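# Move the orange wire from the heap into a bin

## Task

Pull the orange wire free of the tangled pile and set it in a bin that holds no part of any other wire, not even resting on or hanging above it. At least half the orange wire has to rest inside the bin beneath its rim, nothing of it may stick out farther than about a hand's width, and it may not cross above or below any other wire. A wire end dangling over the table edge may count as failure, and so may dragging or squeezing two wires forcefully against one another.

## Robot and tools

Robot: two arms, left_arm carrying a five-finger left hand and right_arm carrying a five-finger right hand (mirror images). In the scene frame the bases sit at left_arm (+0.047, +0.279, 0) m and right_arm (-0.024, -0.227, -0.002) m, both almost unrotated. A post stands behind the arms. Cameras: cam_high, cam_left_wrist, cam_right_wrist, each 672x504.

Frames: the scene frame has its origin at table-top height between the arms, +z up, +x away from the robot over the table, and left_arm on the +y side (image left/right does not follow these names). Each arm's hand pose, readings and offsets use that arm's own base frame and axes. Rotations turn about the Hand target's position.

Hand point: a point 0.15 m out from the wrist mount along the fingers and 0.05 m in front of the palm. Its +z runs along straight fingers, +y points out of the palm, +x runs across the palm away from the thumb on the right hand but toward the thumb on the left hand. Straight fingertips extend 0.06 to 0.07 m past the point, and the finger line lies 0.06 m behind it on -y. A wrist bracket on the little-finger side can strike things.

The 28-number row (all values -1 to 1, used by execute_actions and move): left_arm dx, dy, dz, rx, ry, rz; then the left hand's little, ring, middle, index, thumb_bend, thumb_turn, force_limit, speed; then the same fourteen for right_arm. Both arms always appear in every row. The six pose numbers are an offset, not a pose: they are measured from that arm's Hand target as it stood when the action or move began, with 1.0 equal to 0.6 m or 180 degrees, and rx, ry, rz forming one rotation vector. Sending the same offset twice moves the arm twice. All zeros means no new request for that arm.

Hand numbers are targets, not offsets: +1 is open/straight, -1 is curled; thumb_turn -1 swings the thumb in front of the palm opposite the fingers, +1 puts it beside the palm. force_limit runs from about 0 N at -1 to 10 N at +1 (15 N for the two thumb motors). speed rises from near zero at -1 to full at +0.48 and above; for a soft grip close at -0.94 or lower. With the thumb in front, the hand can enclose things roughly 0.035 to 0.065 m thick; thumb tip against index pad can pinch light items. To leave a hand unchanged, resend its last eight executed numbers; if it has never been commanded, send hand_measured plus hand_force_limit and hand_speed. To squeeze harder, raise force_limit and send a target more closed than hand_measured; to loosen, send one more open.

Tools:
execute_actions(actions, cameras): actions is a list of actions, each up to 15 rows, one row per 1/30 s step; a short action repeats its final row to 15 steps. Every row in an action counts from the same starting Hand target. An empty actions list returns a snapshot with all camera images. cameras takes names, ["all"] or [].
move(target, speed, blend, blocking, cameras): target is one row or up to 15 rows; every row is an offset from the Hand targets at the move's start, not from the prior row. speed is path top speed in m/s, 0.002 to 4.3, default 0.25 (turns capped at twice that in rad/s); one value or one per row. blend is a corner rounding distance in m, default 0 (full stop at each row). The whole list must fit in 10 s. blocking=false returns after about 0.5 s while motion continues. Paths ignore obstacles and the other arm.
wait(seconds 0 to 3600) lets time run; stop brakes a running move; zoom_image(camera, region [x0, y0, x1, y1] in pixels, at most 504 by 504) enlarges part of a current image; show_instructions shows reference pages; finished_scene(scene 1) ends the scene for good.

Results: end_effector_position (m) and end_effector_quat_wxyz in the arm's base frame; Hand target (last commanded pose after clipping, the base for the next offset); joint positions, velocities and torques; hand_measured, hand_stopped_by (moving, target, force, stalled, fault), hand_load_n (positive means pushed open; near 0 after a grip is lost), hand_force_limit, hand_speed. Move results add a move: line, e.g. done, off_target, moving, held or fault, plus limits=paced (pose clipped) or limits=held (steps withheld). MOTOR HOT warns of heating; OVER-TEMPERATURE FAULT means the arm went limp for 30 to 60 s.

Behaviour: arms tend to rest 1 to 3 cm (sometimes 5 cm) below the command, which is not a contact sign; send the remaining gap as a new offset. Orientation commands are clipped to within 40 degrees of the current one per step. Keep the wrist away from the arm's own base to avoid sudden swings.

Avoid: dropping or releasing the wire while it moves, fast impacts, pressing into the table hard, the two hands or fingers touching each other, gripping the other hand, anything leaving the table, wire ends hanging over the edge, tugging or crushing wires against each other, and long holds with an outstretched arm that overheat motors.

Each tool is called after "Request:" as name(argument=value, ...) on one line, values as JSON.

Reference images:

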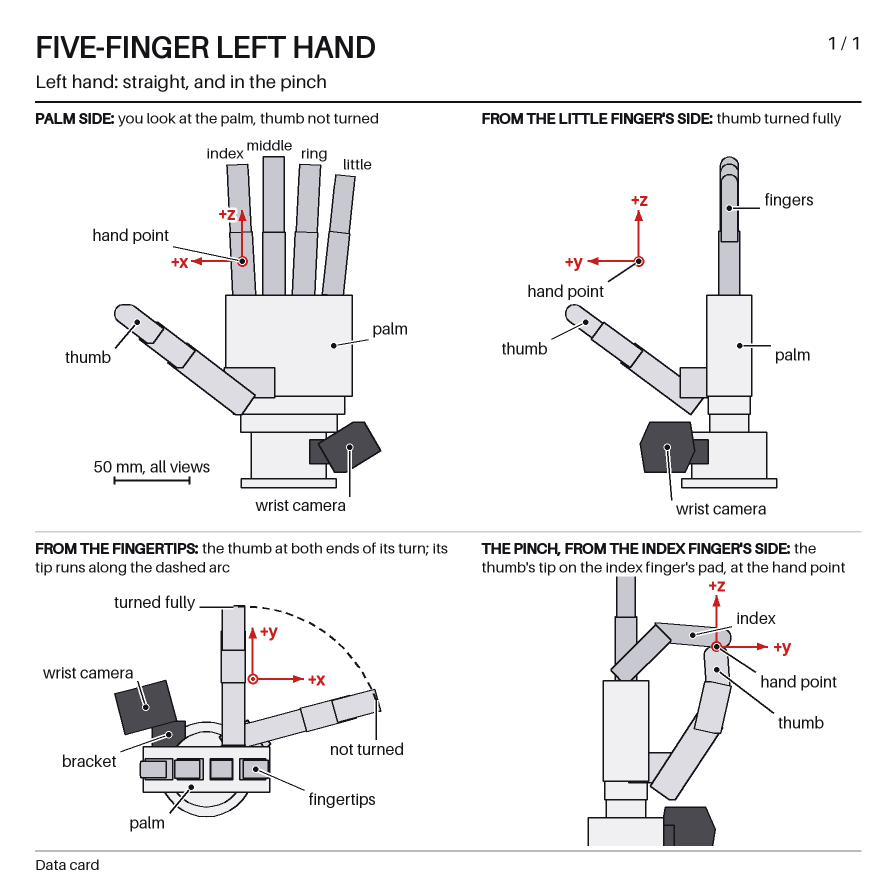

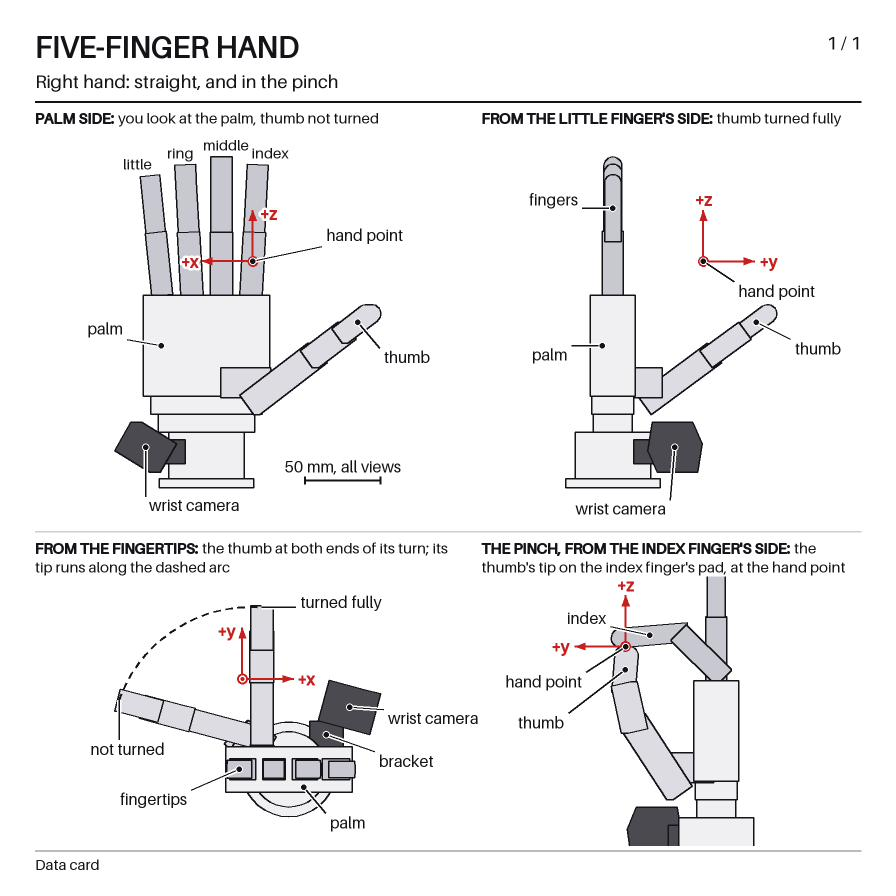

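## Session

Request:
execute_actions(actions=[])

Scene clock: 0.00 s.
left_arm: end_effector_position=(+0.3119, -0.0126, +0.2529) hand_measured=(+1.000, +1.000, +1.000, +1.000, +1.000, +1.000) hand_load_n=(+0.0, +0.0, +0.0, +0.0, +0.0, +0.0) hand_stopped_by=(target, target, target, target, target, target) hand_force_limit=0.00 hand_speed=-0.80 end_effector_quat_wxyz=(+0.335, -0.308, +0.889, -0.046) | right_arm: end_effector_position=(+0.3439, -0.3148, +0.1141) hand_measured=(+1.000, +1.000, +1.000, +1.000, +1.000, +1.000) hand_load_n=(+0.0, +0.0, +0.0, +0.5, +0.0, +0.0) hand_stopped_by=(target, target, target, target, target, target) hand_force_limit=0.00 hand_speed=-0.80 end_effector_quat_wxyz=(+0.140, +0.359, +0.917, -0.104)
Joint positions: left_arm=[-0.272 0.856 0.95 -1.03 -0.292 0.728] | right_arm=[-0.853 1.334 0.922 -0.812 0.055 1.454]
Joint velocities: within noise
Joint torques (N m): no reading
Heat: left arm: hottest shoulder 28 °C; right arm: hottest waist 28 °C.
Hand target: left_arm +0.3174, -0.0141, +0.2650; +0.346, -0.309, +0.884, -0.054 | right_arm +0.3505, -0.3223, +0.1268; +0.152, +0.358, +0.914, -0.111

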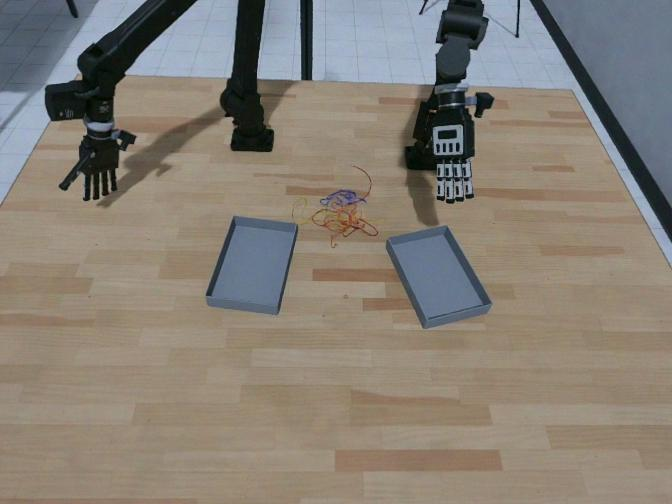

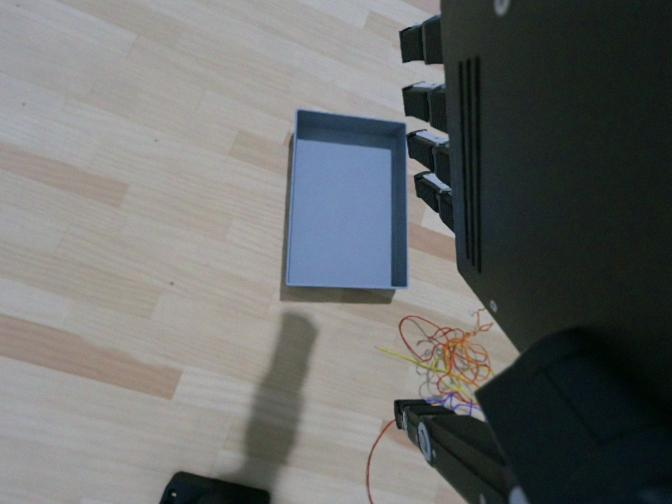

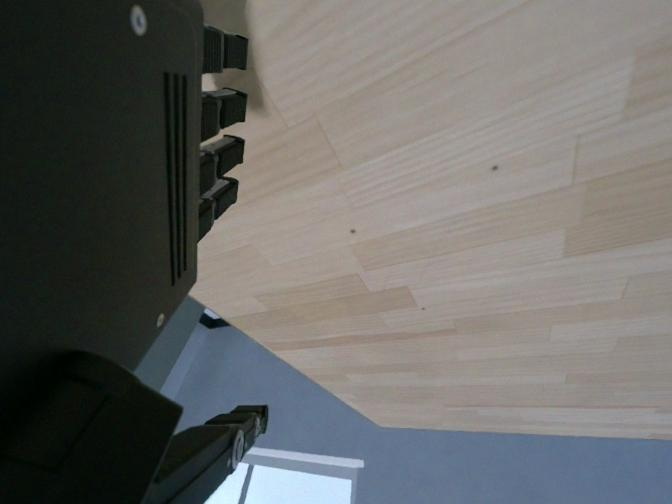

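Request:
zoom_image(camera="cam_high", region=[280, 155, 400, 255])

Request:
zoom_image(camera="cam_left_wrist", region=[350, 290, 530, 504])

Scaled by 4.200 from the camera's image (finer frame: 960x720).

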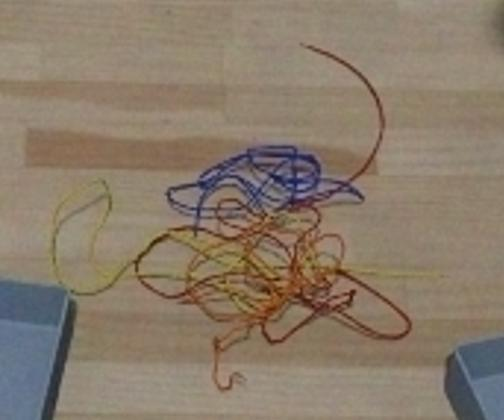

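Scaled by 2.355 from the camera's image (finer frame: 960x720).

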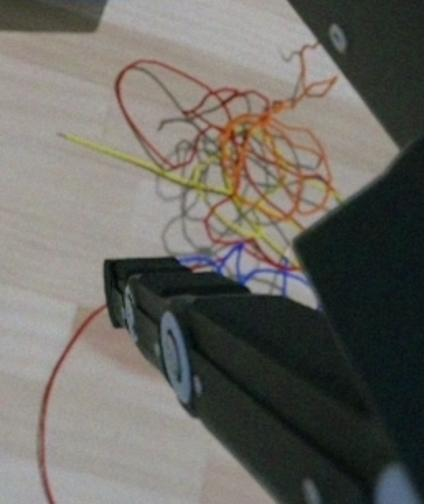

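Request:
move(target=[[-0.12,-0.33,0,0,0,0,1,1,1,1,1,1,0,-0.8,0,0,0,0,0,0,1,1,1,1,1,1,0,-0.8]], cameras=["all"])

Scene clock: 115.90 s.
left_arm: end_effector_position=(+0.2412, -0.2007, +0.2461) hand_measured=(+1.000, +1.000, +1.000, +1.000, +1.000, +1.000) hand_load_n=(+0.0, +0.0, +0.0, +0.0, +0.0, +0.0) hand_stopped_by=(target, target, target, target, target, target) hand_force_limit=0.00 hand_speed=-0.80 end_effector_quat_wxyz=(+0.341, -0.302, +0.889, -0.036) | right_arm: end_effector_position=(+0.3439, -0.3148, +0.1141) hand_measured=(+1.000, +1.000, +1.000, +1.000, +1.000, +1.000) hand_load_n=(+0.0, +0.0, +0.0, +0.0, +0.0, +0.0) hand_stopped_by=(target, target, target, target, target, target) hand_force_limit=0.00 hand_speed=-0.80 end_effector_quat_wxyz=(+0.140, +0.359, +0.917, -0.104)
Joint positions: left_arm=[-0.996 1.09 1.096 -1.293 -0.65 0.016] | right_arm=[-0.853 1.334 0.922 -0.812 0.055 1.454]
Joint torques (N m): left_arm=[-2.55 -4.72 12.08 0.1 -0.55 -0.05] | right_arm=[0.5 -7.24 10.37 0.53 0.04 -0.02]
Heat: left arm: hottest elbow 40 °C; right arm: hottest elbow 36 °C.
Hand target: left_arm +0.2453, -0.2122, +0.2649; +0.346, -0.308, +0.884, -0.054 | right_arm +0.3505, -0.3223, +0.1268; +0.152, +0.358, +0.914, -0.111
Off the commanded pose: left_arm 0.022 m, 2 deg | right_arm 0.016 m, 2 deg.
move: off_target (left_arm)

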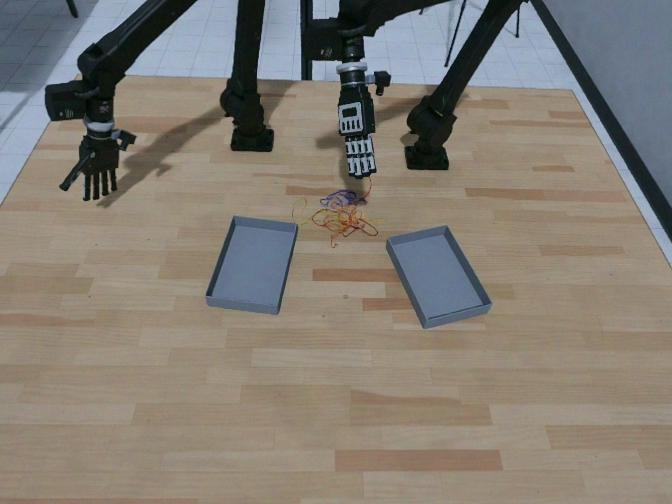

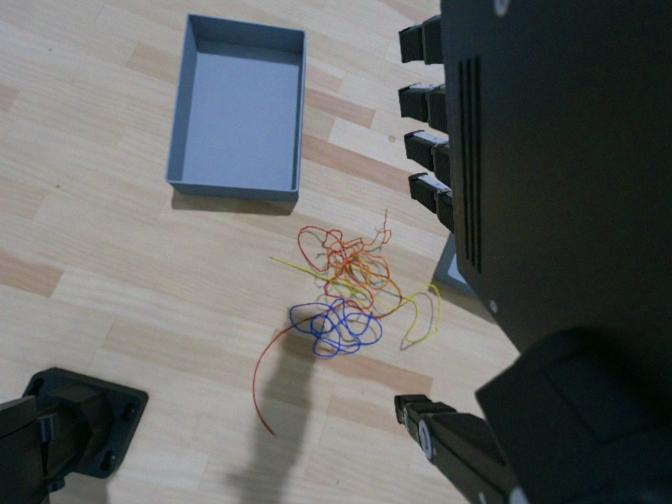

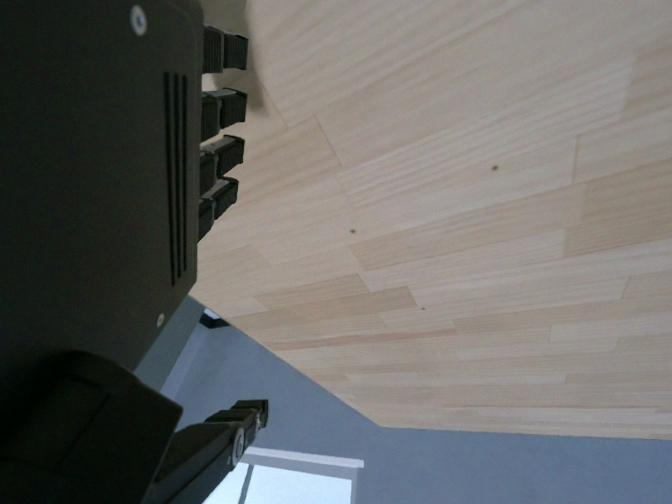

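Request:
zoom_image(camera="cam_left_wrist", region=[240, 200, 450, 370])

Request:
zoom_image(camera="cam_high", region=[280, 180, 400, 260])

Scaled by 2.400 from the camera's image (finer frame: 960x720).

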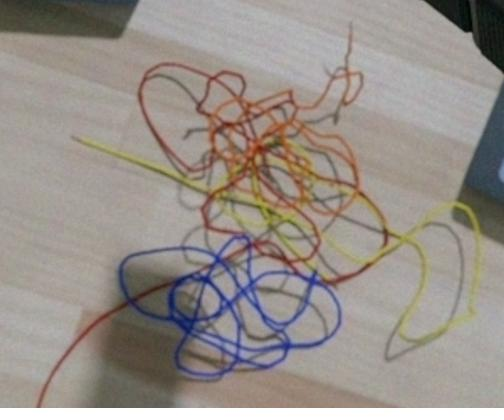

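Scaled by 4.200 from the camera's image (finer frame: 960x720).

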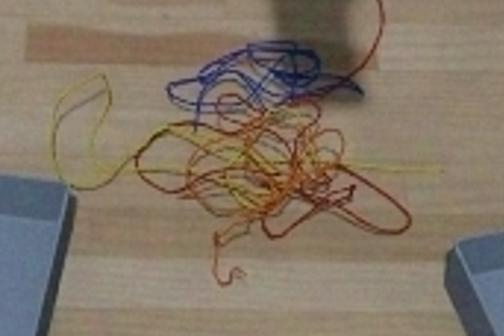

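Request:
move(target=[[0,0,0,0,0,0,1,1,1,0.4,0,-1,-0.7,0,0,0,0,0,0,0,1,1,1,1,1,1,0,-0.8]], cameras=["cam_left_wrist"])

Request:
move(target=[[0,0,0,0,0,0,1,1,1,-0.5,0,-1,-0.7,-0.9,0,0,0,0,0,0,1,1,1,1,1,1,0,-0.8]], cameras=["cam_left_wrist"])

Scene clock: 151.17 s.
left_arm: end_effector_position=(+0.2412, -0.2007, +0.2461) hand_measured=(+1.000, +1.000, +1.000, +0.400, +0.000, -1.000) hand_load_n=(+0.0, +0.0, +0.0, +0.0, +0.0, +0.0) hand_stopped_by=(target, target, target, target, target, target) hand_force_limit=-0.70 hand_speed=0.00 end_effector_quat_wxyz=(+0.341, -0.303, +0.889, -0.036) | right_arm: end_effector_position=(+0.3439, -0.3148, +0.1141) hand_measured=(+1.000, +1.000, +1.000, +1.000, +1.000, +1.000) hand_load_n=(+0.0, +0.0, +0.0, +0.0, +0.0, +0.0) hand_stopped_by=(target, target, target, target, target, target) hand_force_limit=0.00 hand_speed=-0.80 end_effector_quat_wxyz=(+0.140, +0.359, +0.917, -0.104)
Joint positions: left_arm=[-0.996 1.09 1.096 -1.293 -0.65 0.015] | right_arm=[-0.853 1.334 0.922 -0.812 0.055 1.454]
Joint torques (N m): left_arm=[-2.55 -4.72 12.07 0.09 -0.56 -0.04] | right_arm=[0.5 -7.3 10.36 0.54 0.04 -0.01]
Heat: left arm: hottest elbow 43 °C; right arm: hottest elbow 36 °C.
Hand target: left_arm +0.2453, -0.2121, +0.2649; +0.346, -0.308, +0.884, -0.054 | right_arm +0.3505, -0.3223, +0.1268; +0.152, +0.358, +0.914, -0.111
Off the commanded pose: left_arm 0.022 m, 2 deg | right_arm 0.016 m, 2 deg.
move: done

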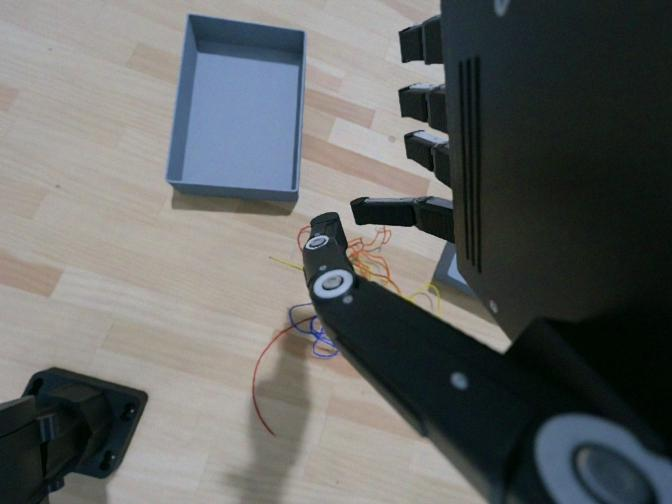

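Scene clock: 153.70 s.
left_arm: end_effector_position=(+0.2412, -0.2007, +0.2461) hand_measured=(+1.000, +1.000, +1.000, -0.232, +0.000, -1.000) hand_load_n=(+0.0, +0.0, +0.0, +2.5, +0.5, +0.0) hand_stopped_by=(target, target, target, force, target, target) hand_force_limit=-0.70 hand_speed=-0.90 end_effector_quat_wxyz=(+0.341, -0.303, +0.889, -0.036) | right_arm: end_effector_position=(+0.3439, -0.3148, +0.1141) hand_measured=(+1.000, +1.000, +1.000, +1.000, +1.000, +1.000) hand_load_n=(+0.0, +0.0, +0.0, +0.0, +0.0, +0.0) hand_stopped_by=(target, target, target, target, target, target) hand_force_limit=0.00 hand_speed=-0.80 end_effector_quat_wxyz=(+0.140, +0.359, +0.917, -0.104)
Joint positions: left_arm=[-0.996 1.09 1.096 -1.293 -0.65 0.015] | right_arm=[-0.853 1.334 0.922 -0.812 0.055 1.454]
Joint torques (N m): left_arm=[-2.55 -4.72 12.08 0.1 -0.55 -0.04] | right_arm=[0.44 -7.24 10.36 0.51 0.04 -0.03]
Heat: left arm: hottest elbow 43 °C; right arm: hottest elbow 36 °C.
Hand target: left_arm +0.2453, -0.2121, +0.2649; +0.346, -0.308, +0.884, -0.054 | right_arm +0.3505, -0.3223, +0.1268; +0.152, +0.358, +0.914, -0.111
Off the commanded pose: left_arm 0.022 m, 2 deg | right_arm 0.016 m, 2 deg.
move: done

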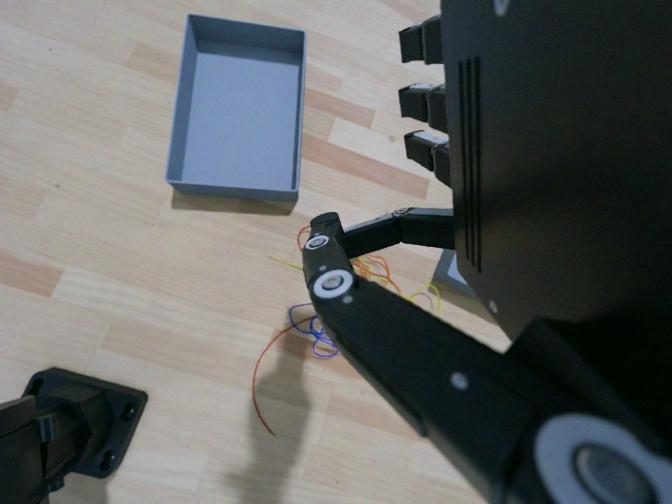

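Request:
move(target=[[0.213,-0.062,-0.03,-0.207,0.1074,-0.2016,1,1,1,0.5,0,-1,-0.7,0,0,0,0,0,0,0,1,1,1,1,1,1,0,-0.8]], cameras=["all"])

Scene clock: 192.37 s.
left_arm: end_effector_position=(+0.3544, -0.2472, +0.2264) hand_measured=(+1.000, +1.000, +1.000, +0.500, +0.000, -1.000) hand_load_n=(+0.0, -0.5, +0.0, +0.0, +0.0, +0.0) hand_stopped_by=(target, target, target, target, target, target) hand_force_limit=-0.70 hand_speed=0.00 end_effector_quat_wxyz=(+0.028, -0.129, +0.920, -0.368) | right_arm: end_effector_position=(+0.3439, -0.3148, +0.1141) hand_measured=(+1.000, +1.000, +1.000, +1.000, +1.000, +1.000) hand_load_n=(+0.0, +0.0, +0.0, +0.0, +0.0, +0.0) hand_stopped_by=(target, target, target, target, target, target) hand_force_limit=0.00 hand_speed=-0.80 end_effector_quat_wxyz=(+0.140, +0.359, +0.917, -0.104)
Joint positions: left_arm=[-0.388 1.294 1.188 -0.974 0.6 0.75] | right_arm=[-0.853 1.334 0.922 -0.812 0.055 1.454]
Joint torques (N m): left_arm=[-1.03 -8.41 12.41 1.16 0.5 0.25] | right_arm=[0.44 -7.18 10.36 0.51 0.04 -0.01]
Heat: left arm: hottest elbow 46 °C; right arm: hottest elbow 37 °C.
Hand target: left_arm +0.3731, -0.2494, +0.2469; +0.050, -0.121, +0.916, -0.379 | right_arm +0.3505, -0.3223, +0.1268; +0.152, +0.358, +0.914, -0.111
Off the commanded pose: left_arm 0.028 m, 3 deg | right_arm 0.016 m, 2 deg.
move: off_target (left_arm)

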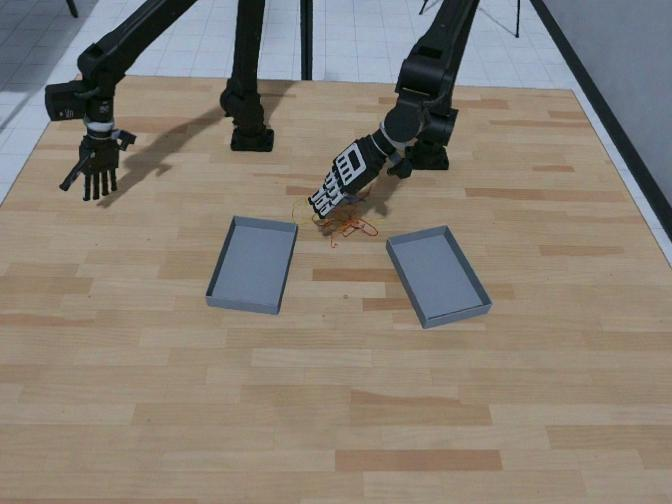

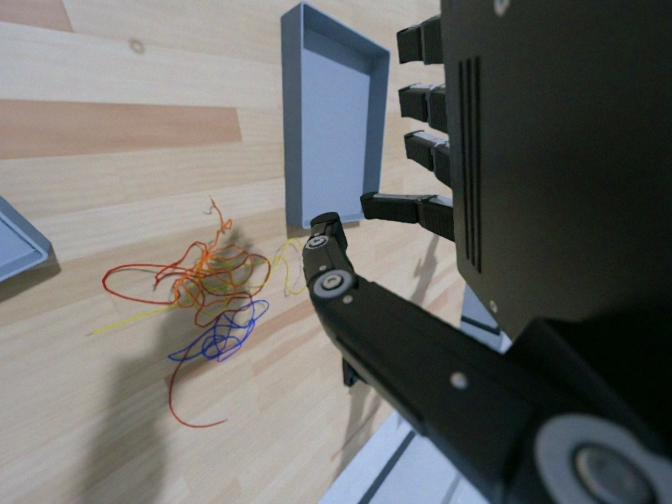

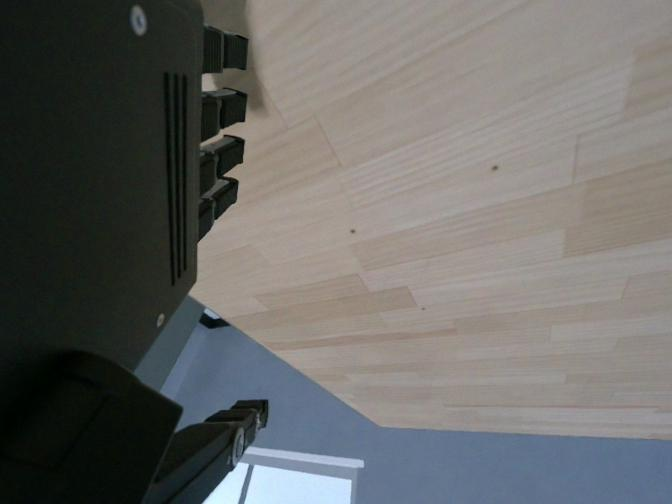

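Request:
zoom_image(camera="cam_left_wrist", region=[80, 180, 320, 440])

Request:
zoom_image(camera="cam_high", region=[280, 140, 420, 260])

Scaled by 1.938 from the camera's image (finer frame: 960x720).

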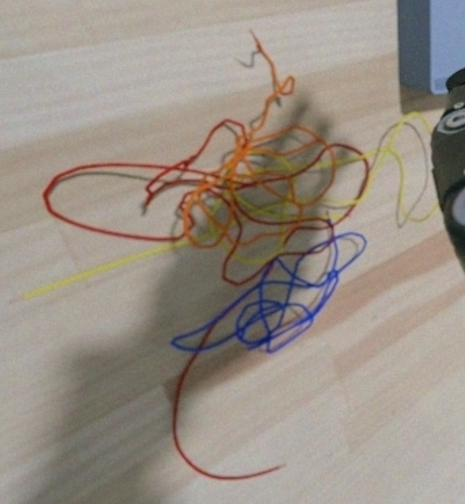

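Scaled by 3.600 from the camera's image (finer frame: 960x720).

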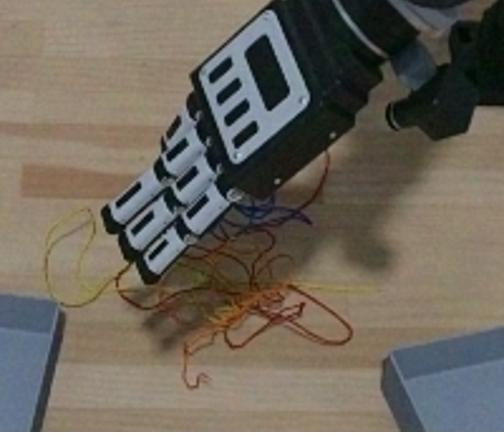

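Request:
move(target=[[-0.058,-0.03,-0.245,-0.0698,-0.0187,0,1,1,1,0.4,0,-1,-0.7,0,0,0,0,0,0,0,1,1,1,1,1,1,0,-0.8]], speed=0.15, cameras=["all"])

Scene clock: 291.07 s.
left_arm: end_effector_position=(+0.3327, -0.2704, +0.1030) hand_measured=(+1.000, +1.000, +1.000, +0.400, +0.000, -1.000) hand_load_n=(+0.0, +0.0, +0.0, +0.0, +0.0, +0.0) hand_stopped_by=(target, target, target, target, target, target) hand_force_limit=-0.70 hand_speed=0.00 end_effector_quat_wxyz=(+0.061, -0.104, +0.870, -0.478) | right_arm: end_effector_position=(+0.3439, -0.3148, +0.1141) hand_measured=(+1.000, +1.000, +1.000, +1.000, +1.000, +1.000) hand_load_n=(+0.0, +0.0, +0.0, +0.0, +0.0, +0.0) hand_stopped_by=(target, target, target, target, target, target) hand_force_limit=0.00 hand_speed=-0.80 end_effector_quat_wxyz=(+0.140, +0.359, +0.917, -0.104)
Joint positions: left_arm=[-0.388 1.288 0.734 -0.265 0.748 0.637] | right_arm=[-0.853 1.334 0.922 -0.812 0.055 1.454]
Joint torques (N m): left_arm=[-0.79 -6.71 7.42 2.43 0.49 -0.07] | right_arm=[0.44 -7.18 10.35 0.55 0.04 -0.01]
Heat: left arm: hottest elbow 62 °C; right arm: hottest elbow 38 °C.
Hand target: left_arm +0.3383, -0.2674, +0.0999; +0.063, -0.114, +0.867, -0.481 | right_arm +0.3505, -0.3223, +0.1268; +0.152, +0.358, +0.914, -0.111
Off the commanded pose: left_arm 0.007 m, 1 deg | right_arm 0.016 m, 2 deg.
move: done

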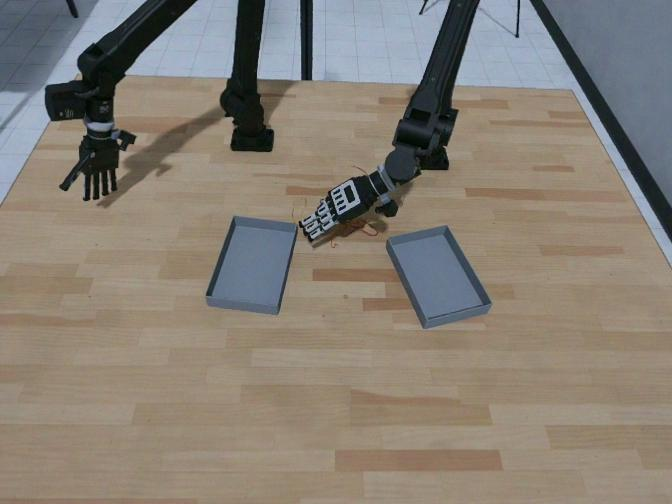

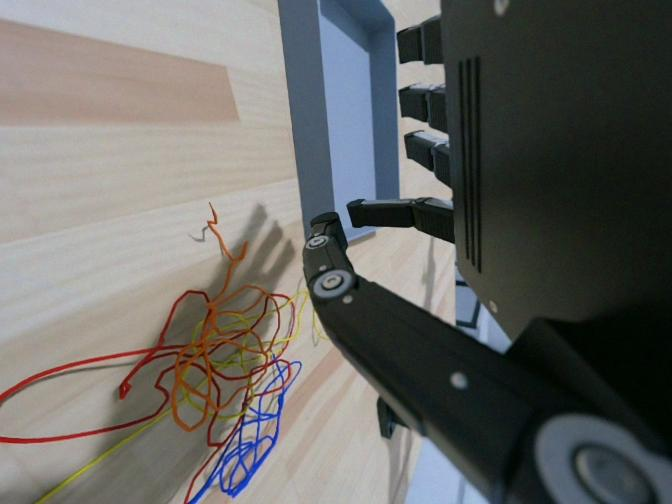

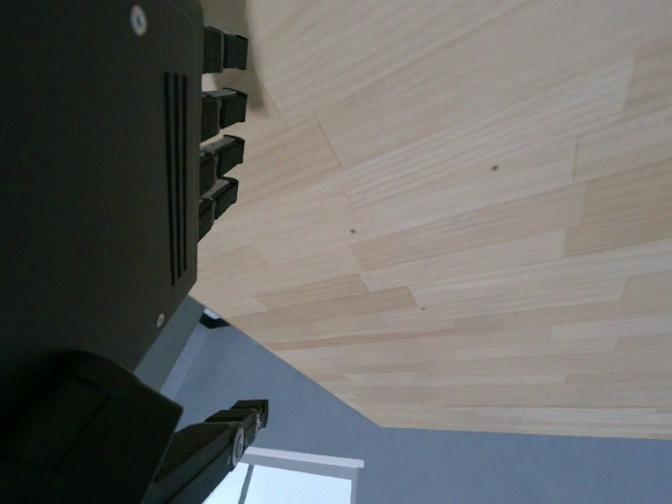

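Request:
zoom_image(camera="cam_left_wrist", region=[100, 190, 340, 430])

Request:
zoom_image(camera="cam_high", region=[290, 190, 400, 270])

Scaled by 2.100 from the camera's image (finer frame: 960x720).

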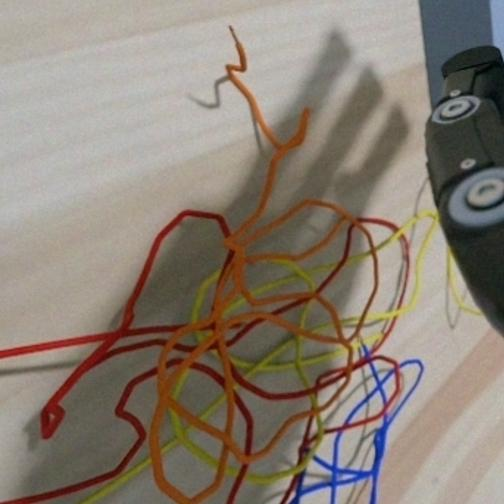

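Scaled by 4.582 from the camera's image (finer frame: 960x720).

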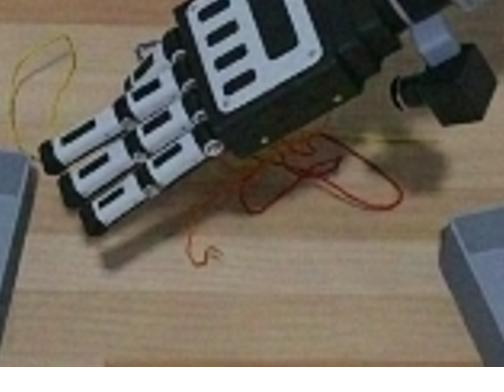

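Request:
move(target=[[-0.0288,0.0083,-0.1,0,0,0,1,1,1,0.4,0,-1,-0.7,0,0,0,0,0,0,0,1,1,1,1,1,1,0,-0.8]], speed=0.08, cameras=["all"])

Scene clock: 325.20 s.
left_arm: end_effector_position=(+0.3172, -0.2643, +0.0428) hand_measured=(+1.000, +1.000, +1.000, +0.400, +0.000, -1.000) hand_load_n=(+0.0, +0.0, +0.0, +0.0, +0.0, +0.0) hand_stopped_by=(target, target, target, target, target, target) hand_force_limit=-0.70 hand_speed=0.00 end_effector_quat_wxyz=(+0.061, -0.106, +0.869, -0.479) | right_arm: end_effector_position=(+0.3439, -0.3148, +0.1141) hand_measured=(+1.000, +1.000, +1.000, +1.000, +1.000, +1.000) hand_load_n=(+0.0, +0.0, +0.0, +0.0, +0.0, +0.0) hand_stopped_by=(target, target, target, target, target, target) hand_force_limit=0.00 hand_speed=-0.80 end_effector_quat_wxyz=(+0.140, +0.359, +0.917, -0.104)
Joint positions: left_arm=[-0.388 1.37 0.608 -0.054 0.748 0.631] | right_arm=[-0.853 1.334 0.922 -0.812 0.055 1.454]
Joint torques (N m): left_arm=[-1.14 -6.77 6.43 2.33 0.37 -0.07] | right_arm=[0.5 -7.06 10.36 0.57 0.04 -0.01]
Heat: left arm: hottest elbow 51 °C; right arm: hottest elbow 38 °C.
Hand target: left_arm +0.3211, -0.2624, +0.0400; +0.063, -0.114, +0.867, -0.481 | right_arm +0.3505, -0.3223, +0.1268; +0.152, +0.358, +0.914, -0.111
Off the commanded pose: left_arm 0.005 m, 1 deg | right_arm 0.016 m, 2 deg.
move: done

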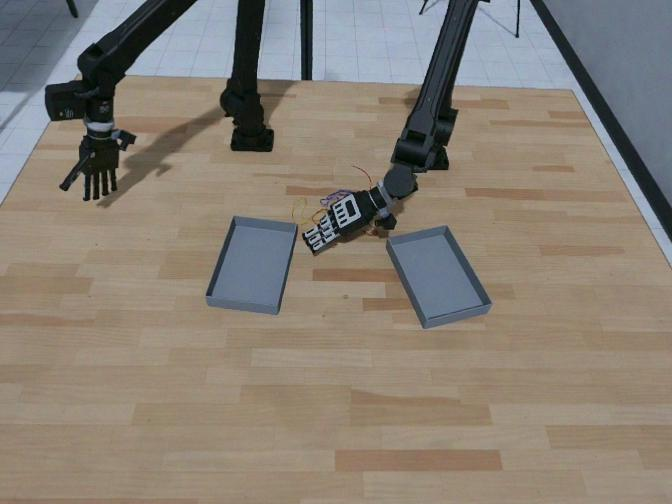

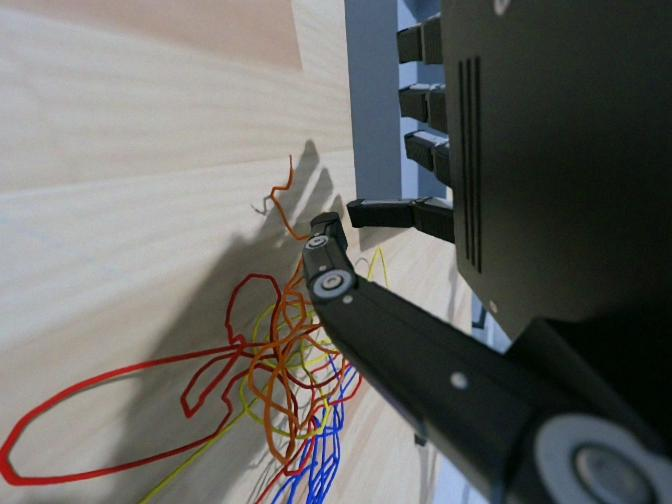

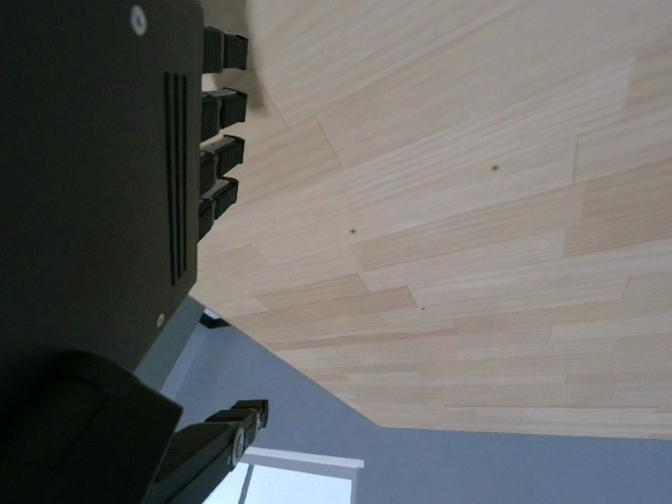

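Request:
zoom_image(camera="cam_left_wrist", region=[230, 130, 430, 330])

Request:
zoom_image(camera="cam_high", region=[290, 190, 410, 270])

Scaled by 2.520 from the camera's image (finer frame: 960x720).

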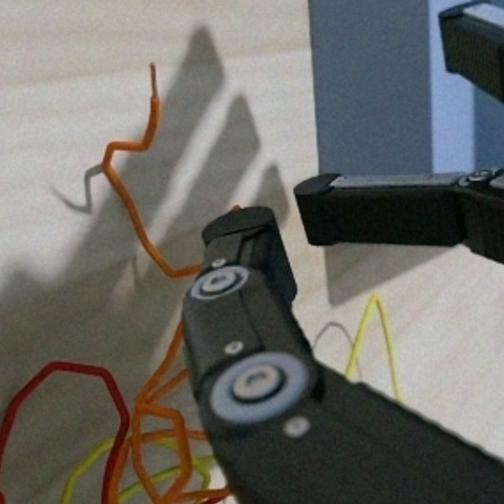

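Scaled by 4.200 from the camera's image (finer frame: 960x720).

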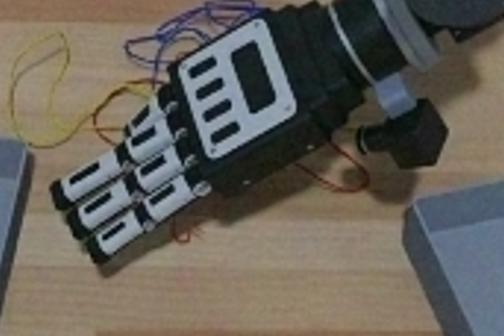

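Request:
move(target=[[-0.0067,0.003,-0.022,0,0,0,1,1,1,0.4,0,-1,-0.7,0,0,0,0,0,0,0,1,1,1,1,1,1,0,-0.8]], speed=0.05, cameras=["all"])

Request:
zoom_image(camera="cam_left_wrist", region=[230, 130, 430, 330])

Scene clock: 361.80 s.
left_arm: end_effector_position=(+0.3138, -0.2629, +0.0301) hand_measured=(+1.000, +1.000, +1.000, +0.400, +0.000, -1.000) hand_load_n=(+0.0, +0.0, +0.0, +0.0, +0.0, +0.0) hand_stopped_by=(target, target, target, target, target, target) hand_force_limit=-0.70 hand_speed=0.00 end_effector_quat_wxyz=(+0.061, -0.106, +0.869, -0.479) | right_arm: end_effector_position=(+0.3439, -0.3148, +0.1141) hand_measured=(+1.000, +1.000, +1.000, +1.000, +1.000, +1.000) hand_load_n=(+0.0, +0.0, +0.0, +0.0, +0.0, +0.0) hand_stopped_by=(target, target, target, target, target, target) hand_force_limit=0.00 hand_speed=-0.80 end_effector_quat_wxyz=(+0.140, +0.359, +0.917, -0.104)
Joint positions: left_arm=[-0.388 1.393 0.583 -0.005 0.748 0.631] | right_arm=[-0.853 1.334 0.922 -0.812 0.055 1.454]
Joint torques (N m): left_arm=[-1.14 -6.71 6.13 2.28 0.38 -0.06] | right_arm=[0.5 -7.24 10.4 0.54 0.04 -0.01]
Heat: left arm: hottest elbow 42 °C; right arm: hottest elbow 38 °C.
Hand target: left_arm +0.3171, -0.2606, +0.0268; +0.063, -0.114, +0.867, -0.481 | right_arm +0.3505, -0.3223, +0.1268; +0.152, +0.358, +0.914, -0.111
Off the commanded pose: left_arm 0.005 m, 1 deg | right_arm 0.016 m, 2 deg.
move: done

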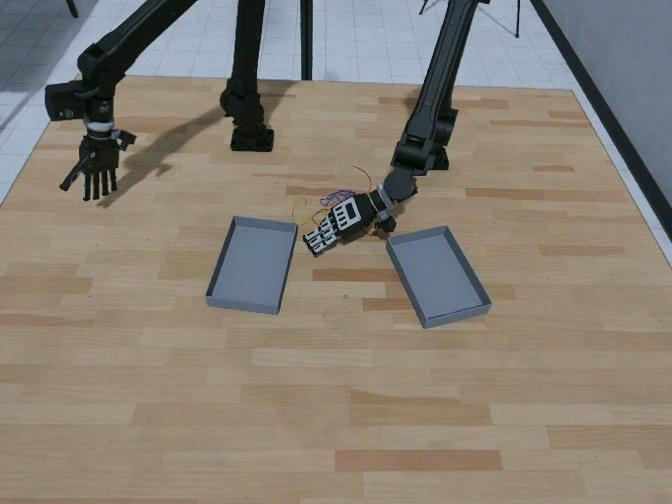

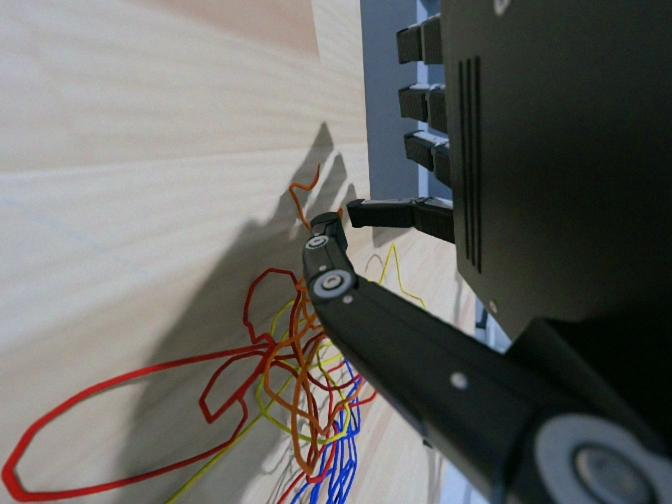

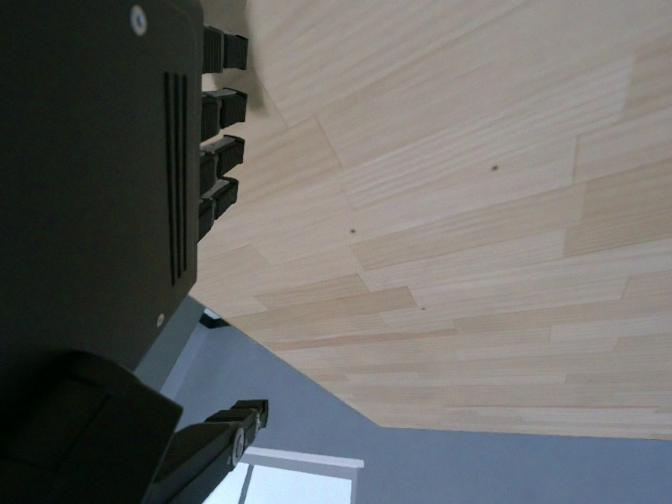

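Scaled by 2.520 from the camera's image (finer frame: 960x720).

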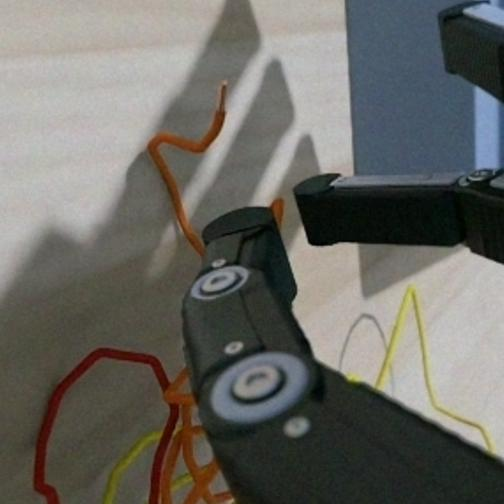

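Request:
move(target=[[0,0,0,0,0,0,1,1,1,-0.6,0,-1,-0.4,-0.9,0,0,0,0,0,0,1,1,1,1,1,1,0,-0.8]], cameras=["all"])

Request:
zoom_image(camera="cam_left_wrist", region=[230, 130, 430, 330])

Scene clock: 382.70 s.
left_arm: end_effector_position=(+0.3138, -0.2629, +0.0301) hand_measured=(+1.000, +1.000, +1.000, -0.240, +0.000, -1.000) hand_load_n=(+0.0, +0.0, +0.0, +4.5, +0.5, -0.5) hand_stopped_by=(target, target, target, force, target, target) hand_force_limit=-0.40 hand_speed=-0.90 end_effector_quat_wxyz=(+0.061, -0.106, +0.869, -0.479) | right_arm: end_effector_position=(+0.3439, -0.3148, +0.1141) hand_measured=(+1.000, +1.000, +1.000, +1.000, +1.000, +1.000) hand_load_n=(+0.0, +0.0, +0.0, +0.0, +0.0, +0.0) hand_stopped_by=(target, target, target, target, target, target) hand_force_limit=0.00 hand_speed=-0.80 end_effector_quat_wxyz=(+0.140, +0.359, +0.917, -0.104)
Joint positions: left_arm=[-0.388 1.393 0.583 -0.005 0.748 0.631] | right_arm=[-0.853 1.334 0.922 -0.812 0.055 1.454]
Joint torques (N m): left_arm=[-1.14 -6.77 6.12 2.41 0.38 -0.06] | right_arm=[0.32 -7.24 10.39 0.54 0.04 -0.02]
Heat: left arm: hottest elbow 41 °C; right arm: hottest elbow 39 °C.
Hand target: left_arm +0.3171, -0.2606, +0.0268; +0.063, -0.114, +0.867, -0.481 | right_arm +0.3505, -0.3223, +0.1268; +0.152, +0.358, +0.914, -0.111
Off the commanded pose: left_arm 0.005 m, 1 deg | right_arm 0.016 m, 2 deg.
move: done

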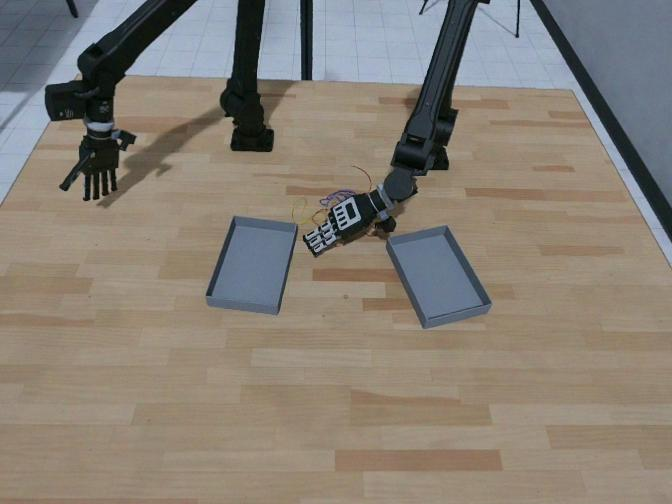

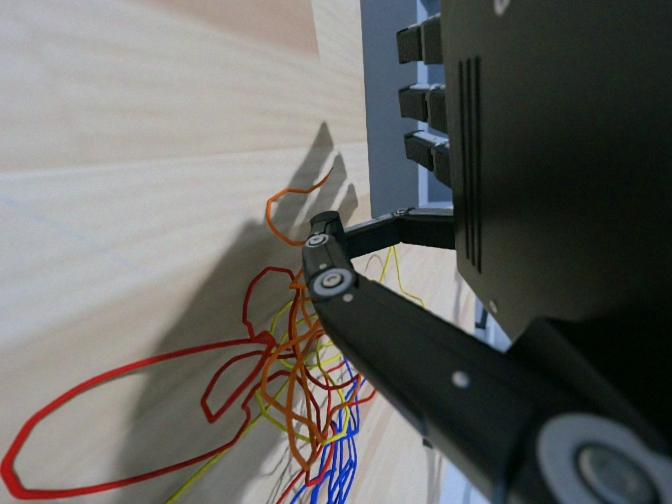

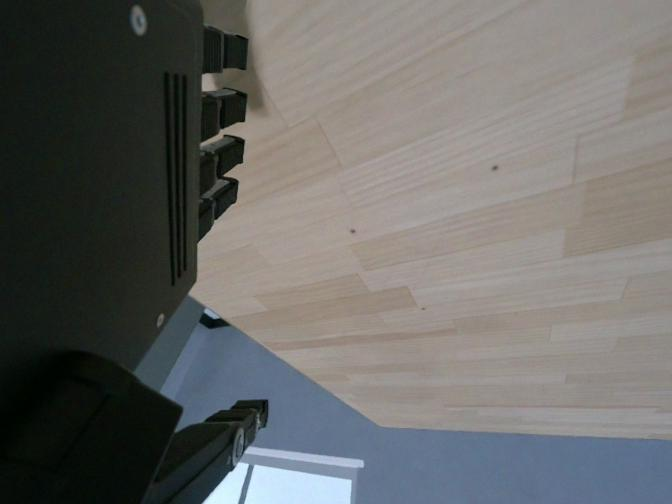

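Scaled by 2.520 from the camera's image (finer frame: 960x720).

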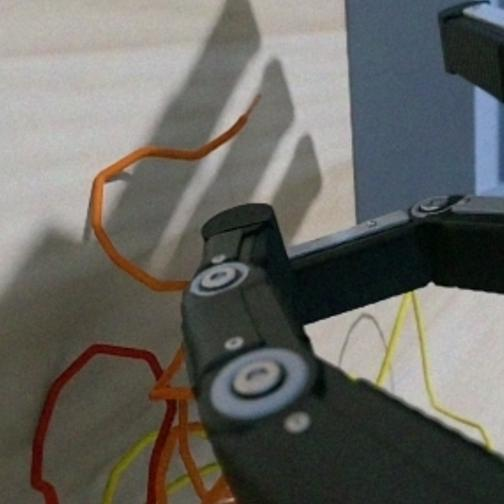

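Request:
move(target=[[0,0,0.07,0,0,0,1,1,1,-0.6,0,-1,-0.4,-0.9,0,0,0,0,0,0,1,1,1,1,1,1,0,-0.8]], speed=0.04, cameras=["all"])

Request:
zoom_image(camera="cam_left_wrist", region=[200, 130, 440, 430])

Scene clock: 388.53 s.
left_arm: end_effector_position=(+0.2976, -0.2564, +0.0480) hand_measured=(+1.000, +1.000, +1.000, -0.240, +0.000, -1.000) hand_load_n=(+0.0, +0.0, +0.0, +4.5, +0.5, +0.0) hand_stopped_by=(target, target, target, force, target, target) hand_force_limit=-0.40 hand_speed=-0.90 end_effector_quat_wxyz=(+0.047, -0.114, +0.873, -0.471) | right_arm: end_effector_position=(+0.3439, -0.3148, +0.1141) hand_measured=(+1.000, +1.000, +1.000, +1.000, +1.000, +1.000) hand_load_n=(+0.0, +0.0, +0.5, +0.0, +0.0, +0.0) hand_stopped_by=(target, target, target, target, target, target) hand_force_limit=0.00 hand_speed=-0.80 end_effector_quat_wxyz=(+0.140, +0.359, +0.917, -0.104)
Joint positions: left_arm=[-0.388 1.31 0.583 -0.124 0.748 0.63] | right_arm=[-0.853 1.334 0.922 -0.812 0.055 1.454]
Joint torques (N m): left_arm=[-1.08 -8 10.09 0.76 0.4 -0.05] | right_arm=[0.44 -7.24 10.4 0.54 0.04 -0.01]
Heat: left arm: hottest elbow 41 °C; right arm: hottest elbow 39 °C.
Hand target: left_arm +0.3172, -0.2606, +0.0689; +0.064, -0.114, +0.867, -0.481 | right_arm +0.3505, -0.3223, +0.1268; +0.152, +0.358, +0.914, -0.111
Off the commanded pose: left_arm 0.029 m, 2 deg | right_arm 0.016 m, 2 deg.
move: off_target (left_arm)

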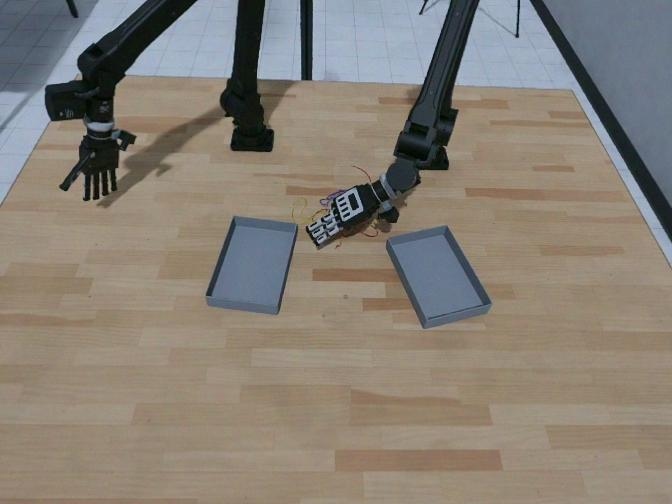

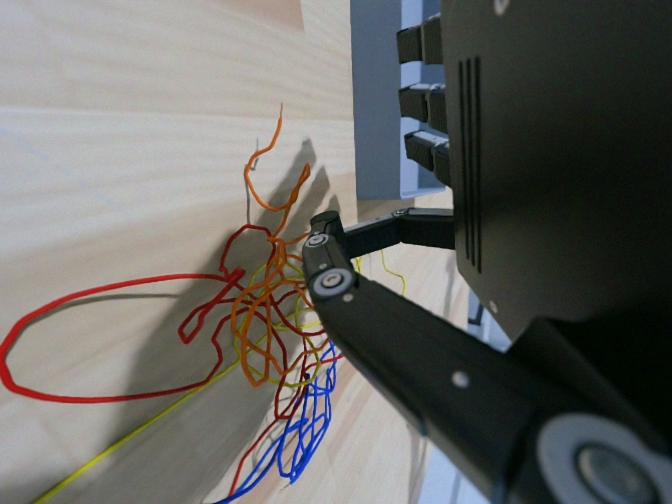

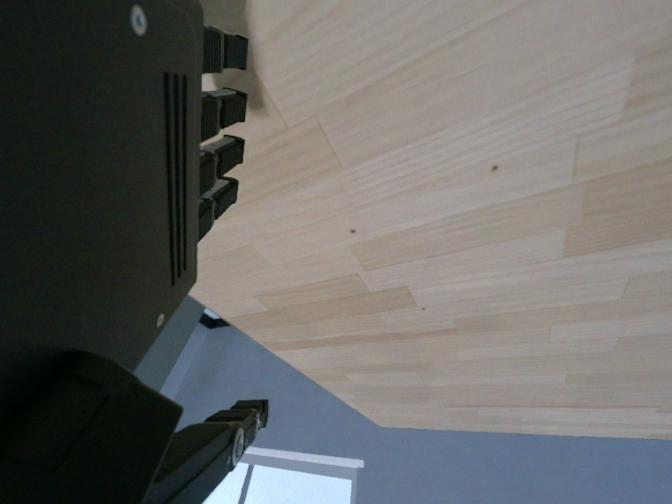

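Scaled by 1.680 from the camera's image (finer frame: 960x720).

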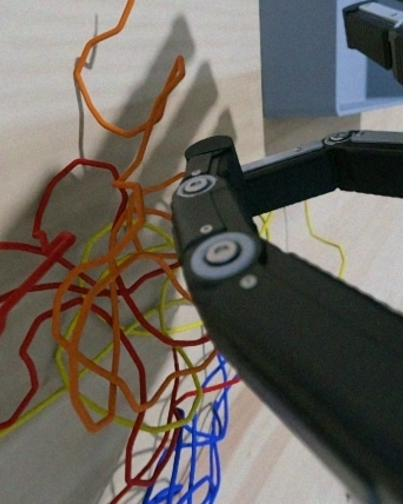

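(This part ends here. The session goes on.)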